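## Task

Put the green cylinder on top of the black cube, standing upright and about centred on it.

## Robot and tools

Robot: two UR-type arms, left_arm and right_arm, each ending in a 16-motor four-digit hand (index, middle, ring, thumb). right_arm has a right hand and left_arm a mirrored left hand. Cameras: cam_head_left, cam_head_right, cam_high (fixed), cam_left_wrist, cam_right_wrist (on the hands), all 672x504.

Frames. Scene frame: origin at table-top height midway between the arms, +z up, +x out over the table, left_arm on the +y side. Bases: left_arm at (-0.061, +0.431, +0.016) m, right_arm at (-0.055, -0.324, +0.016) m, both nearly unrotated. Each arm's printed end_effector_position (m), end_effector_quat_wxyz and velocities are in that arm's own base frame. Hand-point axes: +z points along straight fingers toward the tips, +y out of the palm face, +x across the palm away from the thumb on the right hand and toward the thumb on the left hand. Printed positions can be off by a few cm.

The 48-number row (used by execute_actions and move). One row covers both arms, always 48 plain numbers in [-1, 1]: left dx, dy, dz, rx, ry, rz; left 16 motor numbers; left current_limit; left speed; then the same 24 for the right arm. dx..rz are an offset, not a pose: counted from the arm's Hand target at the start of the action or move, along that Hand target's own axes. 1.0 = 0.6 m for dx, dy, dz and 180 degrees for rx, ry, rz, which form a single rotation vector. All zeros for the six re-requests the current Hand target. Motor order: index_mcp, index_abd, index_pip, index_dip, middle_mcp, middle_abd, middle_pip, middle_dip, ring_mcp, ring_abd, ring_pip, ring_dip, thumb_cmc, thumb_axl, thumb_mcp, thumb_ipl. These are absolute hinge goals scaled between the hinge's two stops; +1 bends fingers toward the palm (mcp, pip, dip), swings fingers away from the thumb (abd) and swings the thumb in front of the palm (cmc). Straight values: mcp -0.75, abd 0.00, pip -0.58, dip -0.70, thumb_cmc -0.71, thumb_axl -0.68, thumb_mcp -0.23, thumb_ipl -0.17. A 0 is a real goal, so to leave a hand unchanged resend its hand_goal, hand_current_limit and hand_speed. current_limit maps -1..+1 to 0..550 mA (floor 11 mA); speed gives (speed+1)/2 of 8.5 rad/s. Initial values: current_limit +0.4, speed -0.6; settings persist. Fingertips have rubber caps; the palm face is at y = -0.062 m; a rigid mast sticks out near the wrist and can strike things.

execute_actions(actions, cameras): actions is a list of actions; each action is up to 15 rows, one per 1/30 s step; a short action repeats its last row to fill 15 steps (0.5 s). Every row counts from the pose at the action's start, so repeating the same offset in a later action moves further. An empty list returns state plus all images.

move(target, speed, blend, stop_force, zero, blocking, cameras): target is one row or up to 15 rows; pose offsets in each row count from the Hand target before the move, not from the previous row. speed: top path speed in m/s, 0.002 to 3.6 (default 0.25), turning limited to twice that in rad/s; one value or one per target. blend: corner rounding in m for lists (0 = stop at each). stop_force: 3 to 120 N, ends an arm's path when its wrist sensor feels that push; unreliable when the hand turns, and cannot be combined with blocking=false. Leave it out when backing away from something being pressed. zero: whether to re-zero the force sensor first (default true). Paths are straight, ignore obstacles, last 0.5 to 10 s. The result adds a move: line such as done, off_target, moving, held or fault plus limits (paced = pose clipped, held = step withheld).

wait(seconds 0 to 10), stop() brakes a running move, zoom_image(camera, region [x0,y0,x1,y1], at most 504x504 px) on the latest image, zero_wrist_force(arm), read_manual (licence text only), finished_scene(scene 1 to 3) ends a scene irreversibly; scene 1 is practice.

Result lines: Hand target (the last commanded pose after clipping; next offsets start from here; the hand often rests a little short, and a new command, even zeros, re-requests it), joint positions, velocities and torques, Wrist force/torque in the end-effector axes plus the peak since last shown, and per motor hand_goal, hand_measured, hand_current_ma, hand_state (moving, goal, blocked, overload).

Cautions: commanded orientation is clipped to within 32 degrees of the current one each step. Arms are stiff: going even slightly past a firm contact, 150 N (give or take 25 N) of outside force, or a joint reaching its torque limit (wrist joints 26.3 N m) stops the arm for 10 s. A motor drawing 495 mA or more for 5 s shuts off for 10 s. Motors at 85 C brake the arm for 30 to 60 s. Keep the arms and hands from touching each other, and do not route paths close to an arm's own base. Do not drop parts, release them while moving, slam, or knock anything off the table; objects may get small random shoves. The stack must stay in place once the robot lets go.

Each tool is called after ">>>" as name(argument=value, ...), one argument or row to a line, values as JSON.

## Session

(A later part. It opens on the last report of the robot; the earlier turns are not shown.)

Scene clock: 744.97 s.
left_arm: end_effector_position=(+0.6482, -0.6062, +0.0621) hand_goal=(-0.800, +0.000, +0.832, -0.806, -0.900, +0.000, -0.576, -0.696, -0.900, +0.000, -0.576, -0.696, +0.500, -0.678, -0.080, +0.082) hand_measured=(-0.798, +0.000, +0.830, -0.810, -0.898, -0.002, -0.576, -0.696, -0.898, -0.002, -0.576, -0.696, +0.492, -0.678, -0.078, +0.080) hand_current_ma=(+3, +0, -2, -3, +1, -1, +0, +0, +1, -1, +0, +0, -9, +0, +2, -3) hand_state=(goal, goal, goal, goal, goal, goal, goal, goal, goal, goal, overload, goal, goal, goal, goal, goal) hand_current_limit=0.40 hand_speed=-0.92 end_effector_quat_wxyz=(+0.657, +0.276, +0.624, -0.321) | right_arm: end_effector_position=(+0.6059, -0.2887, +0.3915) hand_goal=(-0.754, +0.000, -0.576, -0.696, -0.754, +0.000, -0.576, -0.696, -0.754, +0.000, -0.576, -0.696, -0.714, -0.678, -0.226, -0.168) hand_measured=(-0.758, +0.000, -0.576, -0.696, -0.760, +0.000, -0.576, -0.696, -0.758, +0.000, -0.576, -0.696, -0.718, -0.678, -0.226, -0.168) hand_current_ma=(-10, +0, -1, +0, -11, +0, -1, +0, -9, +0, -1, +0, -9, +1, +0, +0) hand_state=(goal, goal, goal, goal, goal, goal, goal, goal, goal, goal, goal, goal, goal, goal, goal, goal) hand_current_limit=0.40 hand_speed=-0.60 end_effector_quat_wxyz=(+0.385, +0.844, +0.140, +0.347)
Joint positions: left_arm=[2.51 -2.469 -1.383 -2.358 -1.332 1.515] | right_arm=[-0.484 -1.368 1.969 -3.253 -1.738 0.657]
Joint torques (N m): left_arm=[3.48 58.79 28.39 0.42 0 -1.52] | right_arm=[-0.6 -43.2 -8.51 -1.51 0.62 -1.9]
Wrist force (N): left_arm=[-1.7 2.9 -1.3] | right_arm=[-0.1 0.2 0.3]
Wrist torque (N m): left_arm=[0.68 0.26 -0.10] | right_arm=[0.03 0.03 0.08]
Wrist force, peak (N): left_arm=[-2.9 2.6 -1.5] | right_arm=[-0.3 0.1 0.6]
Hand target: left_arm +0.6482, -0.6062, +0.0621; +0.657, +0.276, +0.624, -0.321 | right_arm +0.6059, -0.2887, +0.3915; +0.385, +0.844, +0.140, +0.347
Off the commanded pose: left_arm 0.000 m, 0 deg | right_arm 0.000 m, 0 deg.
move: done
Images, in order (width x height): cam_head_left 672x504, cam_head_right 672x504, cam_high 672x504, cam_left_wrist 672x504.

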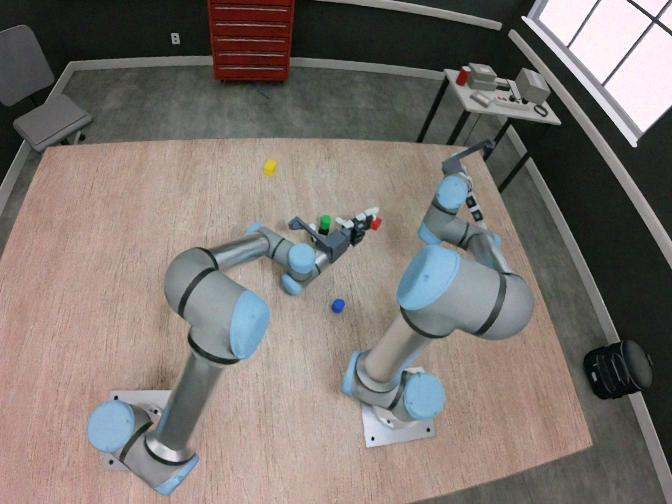

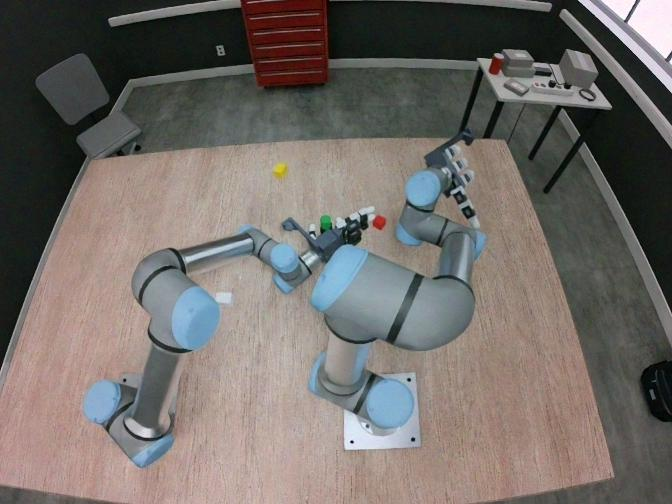

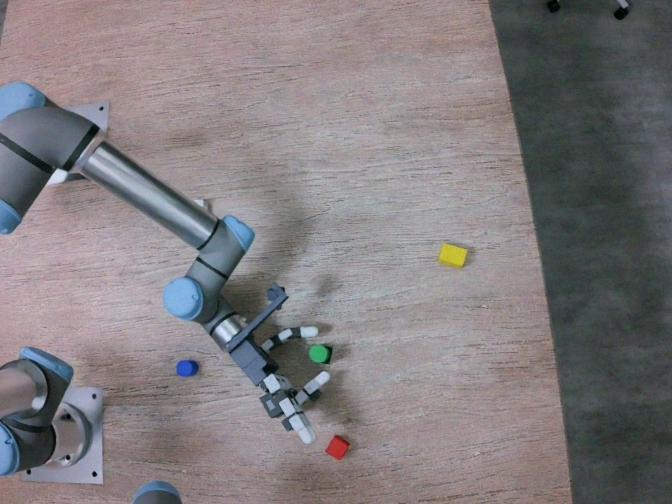

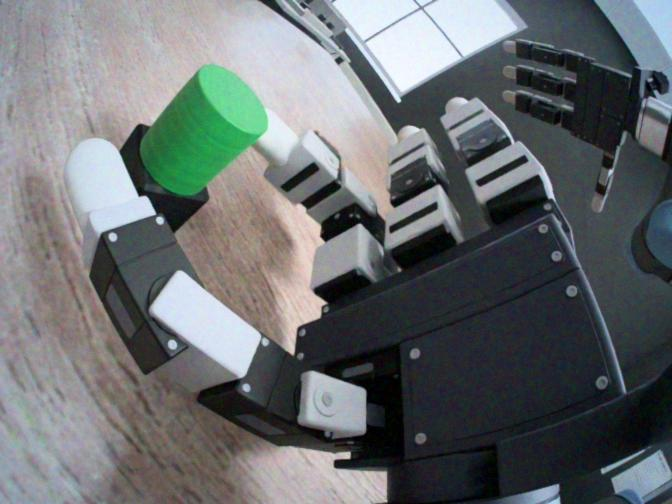

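>>> zoom_image(
  camera="cam_left_wrist",
  region=[60, 40, 320, 240],
)

>>> move(
  target=[0,-0.19,-0.11,0,0,0,-0.80,0,0.832,-0.806,-0.9,0,-0.576,-0.696,-0.9,0,-0.576,-0.696,0.5,-0.678,-0.08,0.082,0.4,-0.92,0,0,0,0,0,0,-0.754,0,-0.576,-0.696,-0.754,0,-0.576,-0.696,-0.754,0,-0.576,-0.696,-0.714,-0.678,-0.226,-0.168,0.4,-0.6],
  speed=0.1,
  cameras=["all"],
)

>>> zoom_image(
  camera="cam_high",
  region=[280, 320, 360, 390],
)

>>> zoom_image(
  camera="cam_head_left",
  region=[290, 190, 350, 250],
)

Scaled by 1.938 from the camera's 672x504 image, which has a finer 960x720 frame.

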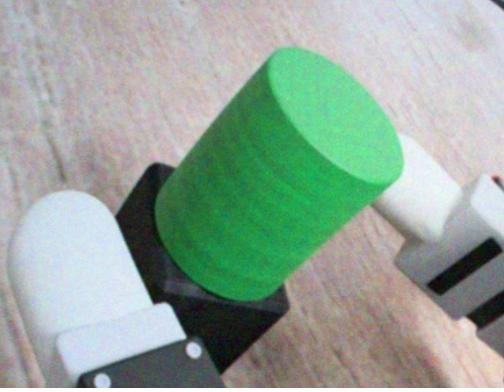

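Scene clock: 752.63 s.
left_arm: end_effector_position=(+0.5187, -0.6289, +0.0619) hand_goal=(-0.800, +0.000, +0.832, -0.806, -0.900, +0.000, -0.576, -0.696, -0.900, +0.000, -0.576, -0.696, +0.500, -0.678, -0.080, +0.082) hand_measured=(-0.798, +0.000, +0.830, -0.810, -0.898, -0.002, -0.576, -0.696, -0.898, -0.002, -0.576, -0.696, +0.492, -0.678, -0.078, +0.080) hand_current_ma=(+2, +0, -2, -3, +1, -1, +0, +0, +1, -1, +0, +0, -10, +0, +2, -3) hand_state=(goal, goal, goal, goal, goal, goal, goal, goal, goal, goal, overload, goal, goal, goal, goal, goal) hand_current_limit=0.40 hand_speed=-0.92 end_effector_quat_wxyz=(+0.657, +0.276, +0.624, -0.321) | right_arm: end_effector_position=(+0.6059, -0.2887, +0.3915) hand_goal=(-0.754, +0.000, -0.576, -0.696, -0.754, +0.000, -0.576, -0.696, -0.754, +0.000, -0.576, -0.696, -0.714, -0.678, -0.226, -0.168) hand_measured=(-0.758, +0.000, -0.576, -0.696, -0.760, +0.000, -0.576, -0.696, -0.758, +0.000, -0.576, -0.696, -0.718, -0.678, -0.226, -0.168) hand_current_ma=(-10, +0, -1, +0, -11, +0, -1, +0, -9, +0, -1, +0, -9, +1, +0, +0) hand_state=(goal, goal, goal, goal, goal, goal, goal, goal, goal, goal, goal, goal, goal, goal, goal, goal) hand_current_limit=0.40 hand_speed=-0.60 end_effector_quat_wxyz=(+0.385, +0.844, +0.140, +0.347)
Joint positions: left_arm=[2.341 -2.367 -1.601 -2.244 -1.501 1.528] | right_arm=[-0.484 -1.368 1.969 -3.253 -1.738 0.657]
Joint torques (N m): left_arm=[-7.8 54.71 2.98 4.24 -2.72 2.09] | right_arm=[-1.58 -42.07 -7.99 -1.71 0.76 -1.64]
Wrist force (N): left_arm=[-1.7 2.4 -1.2] | right_arm=[0.0 0.1 0.4]
Wrist torque (N m): left_arm=[0.58 0.26 -0.20] | right_arm=[0.00 0.00 0.09]
Wrist force, peak (N): left_arm=[-1.8 3.4 -1.0] | right_arm=[-0.1 0.0 0.7]
Hand target: left_arm +0.5185, -0.6290, +0.0619; +0.657, +0.276, +0.624, -0.321 | right_arm +0.6059, -0.2887, +0.3915; +0.385, +0.844, +0.140, +0.347
Off the commanded pose: left_arm 0.000 m, 0 deg | right_arm 0.000 m, 0 deg.
move: done

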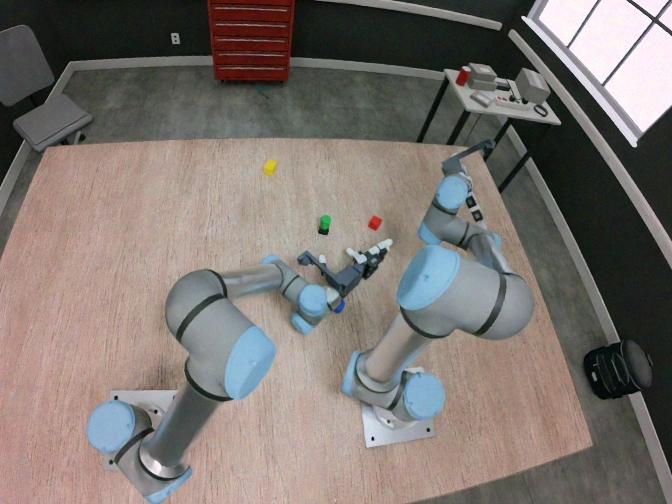

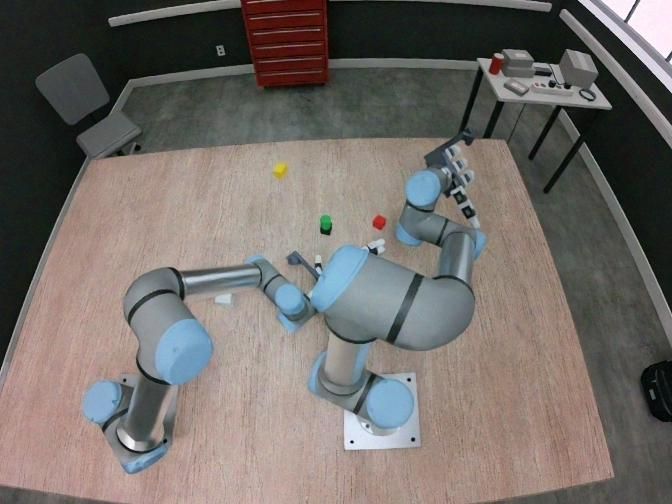

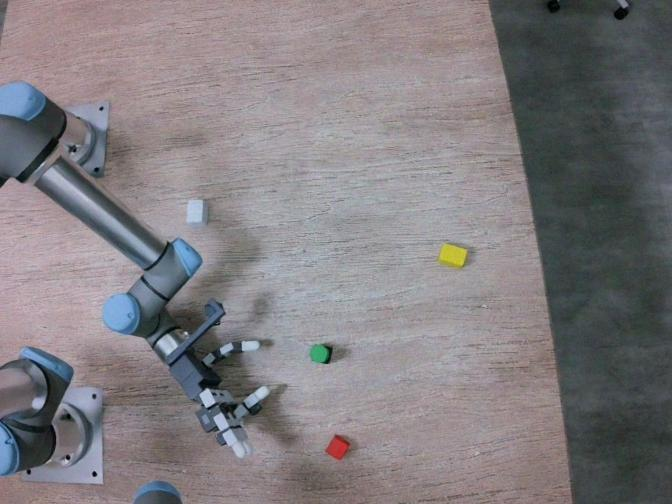

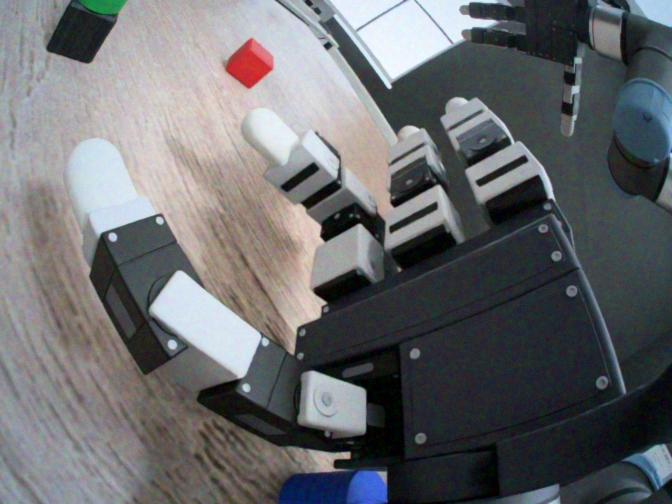

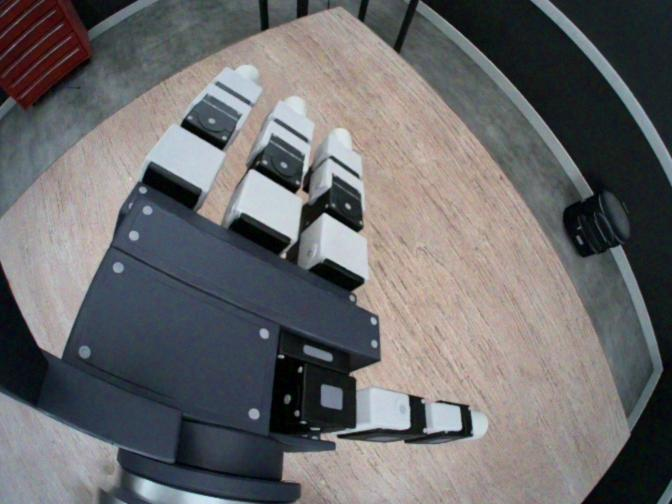

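Scaled by 6.300.

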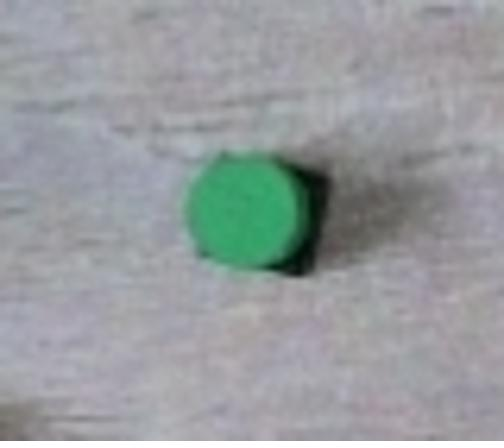

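Scaled by 8.400.

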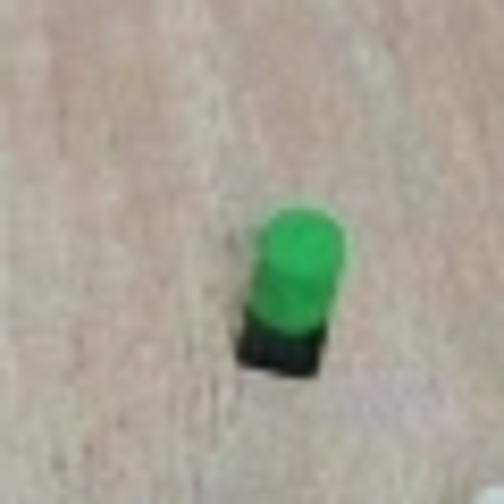

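>>> finished_scene(
  scene=1,
)

The scene is finished: the task was done.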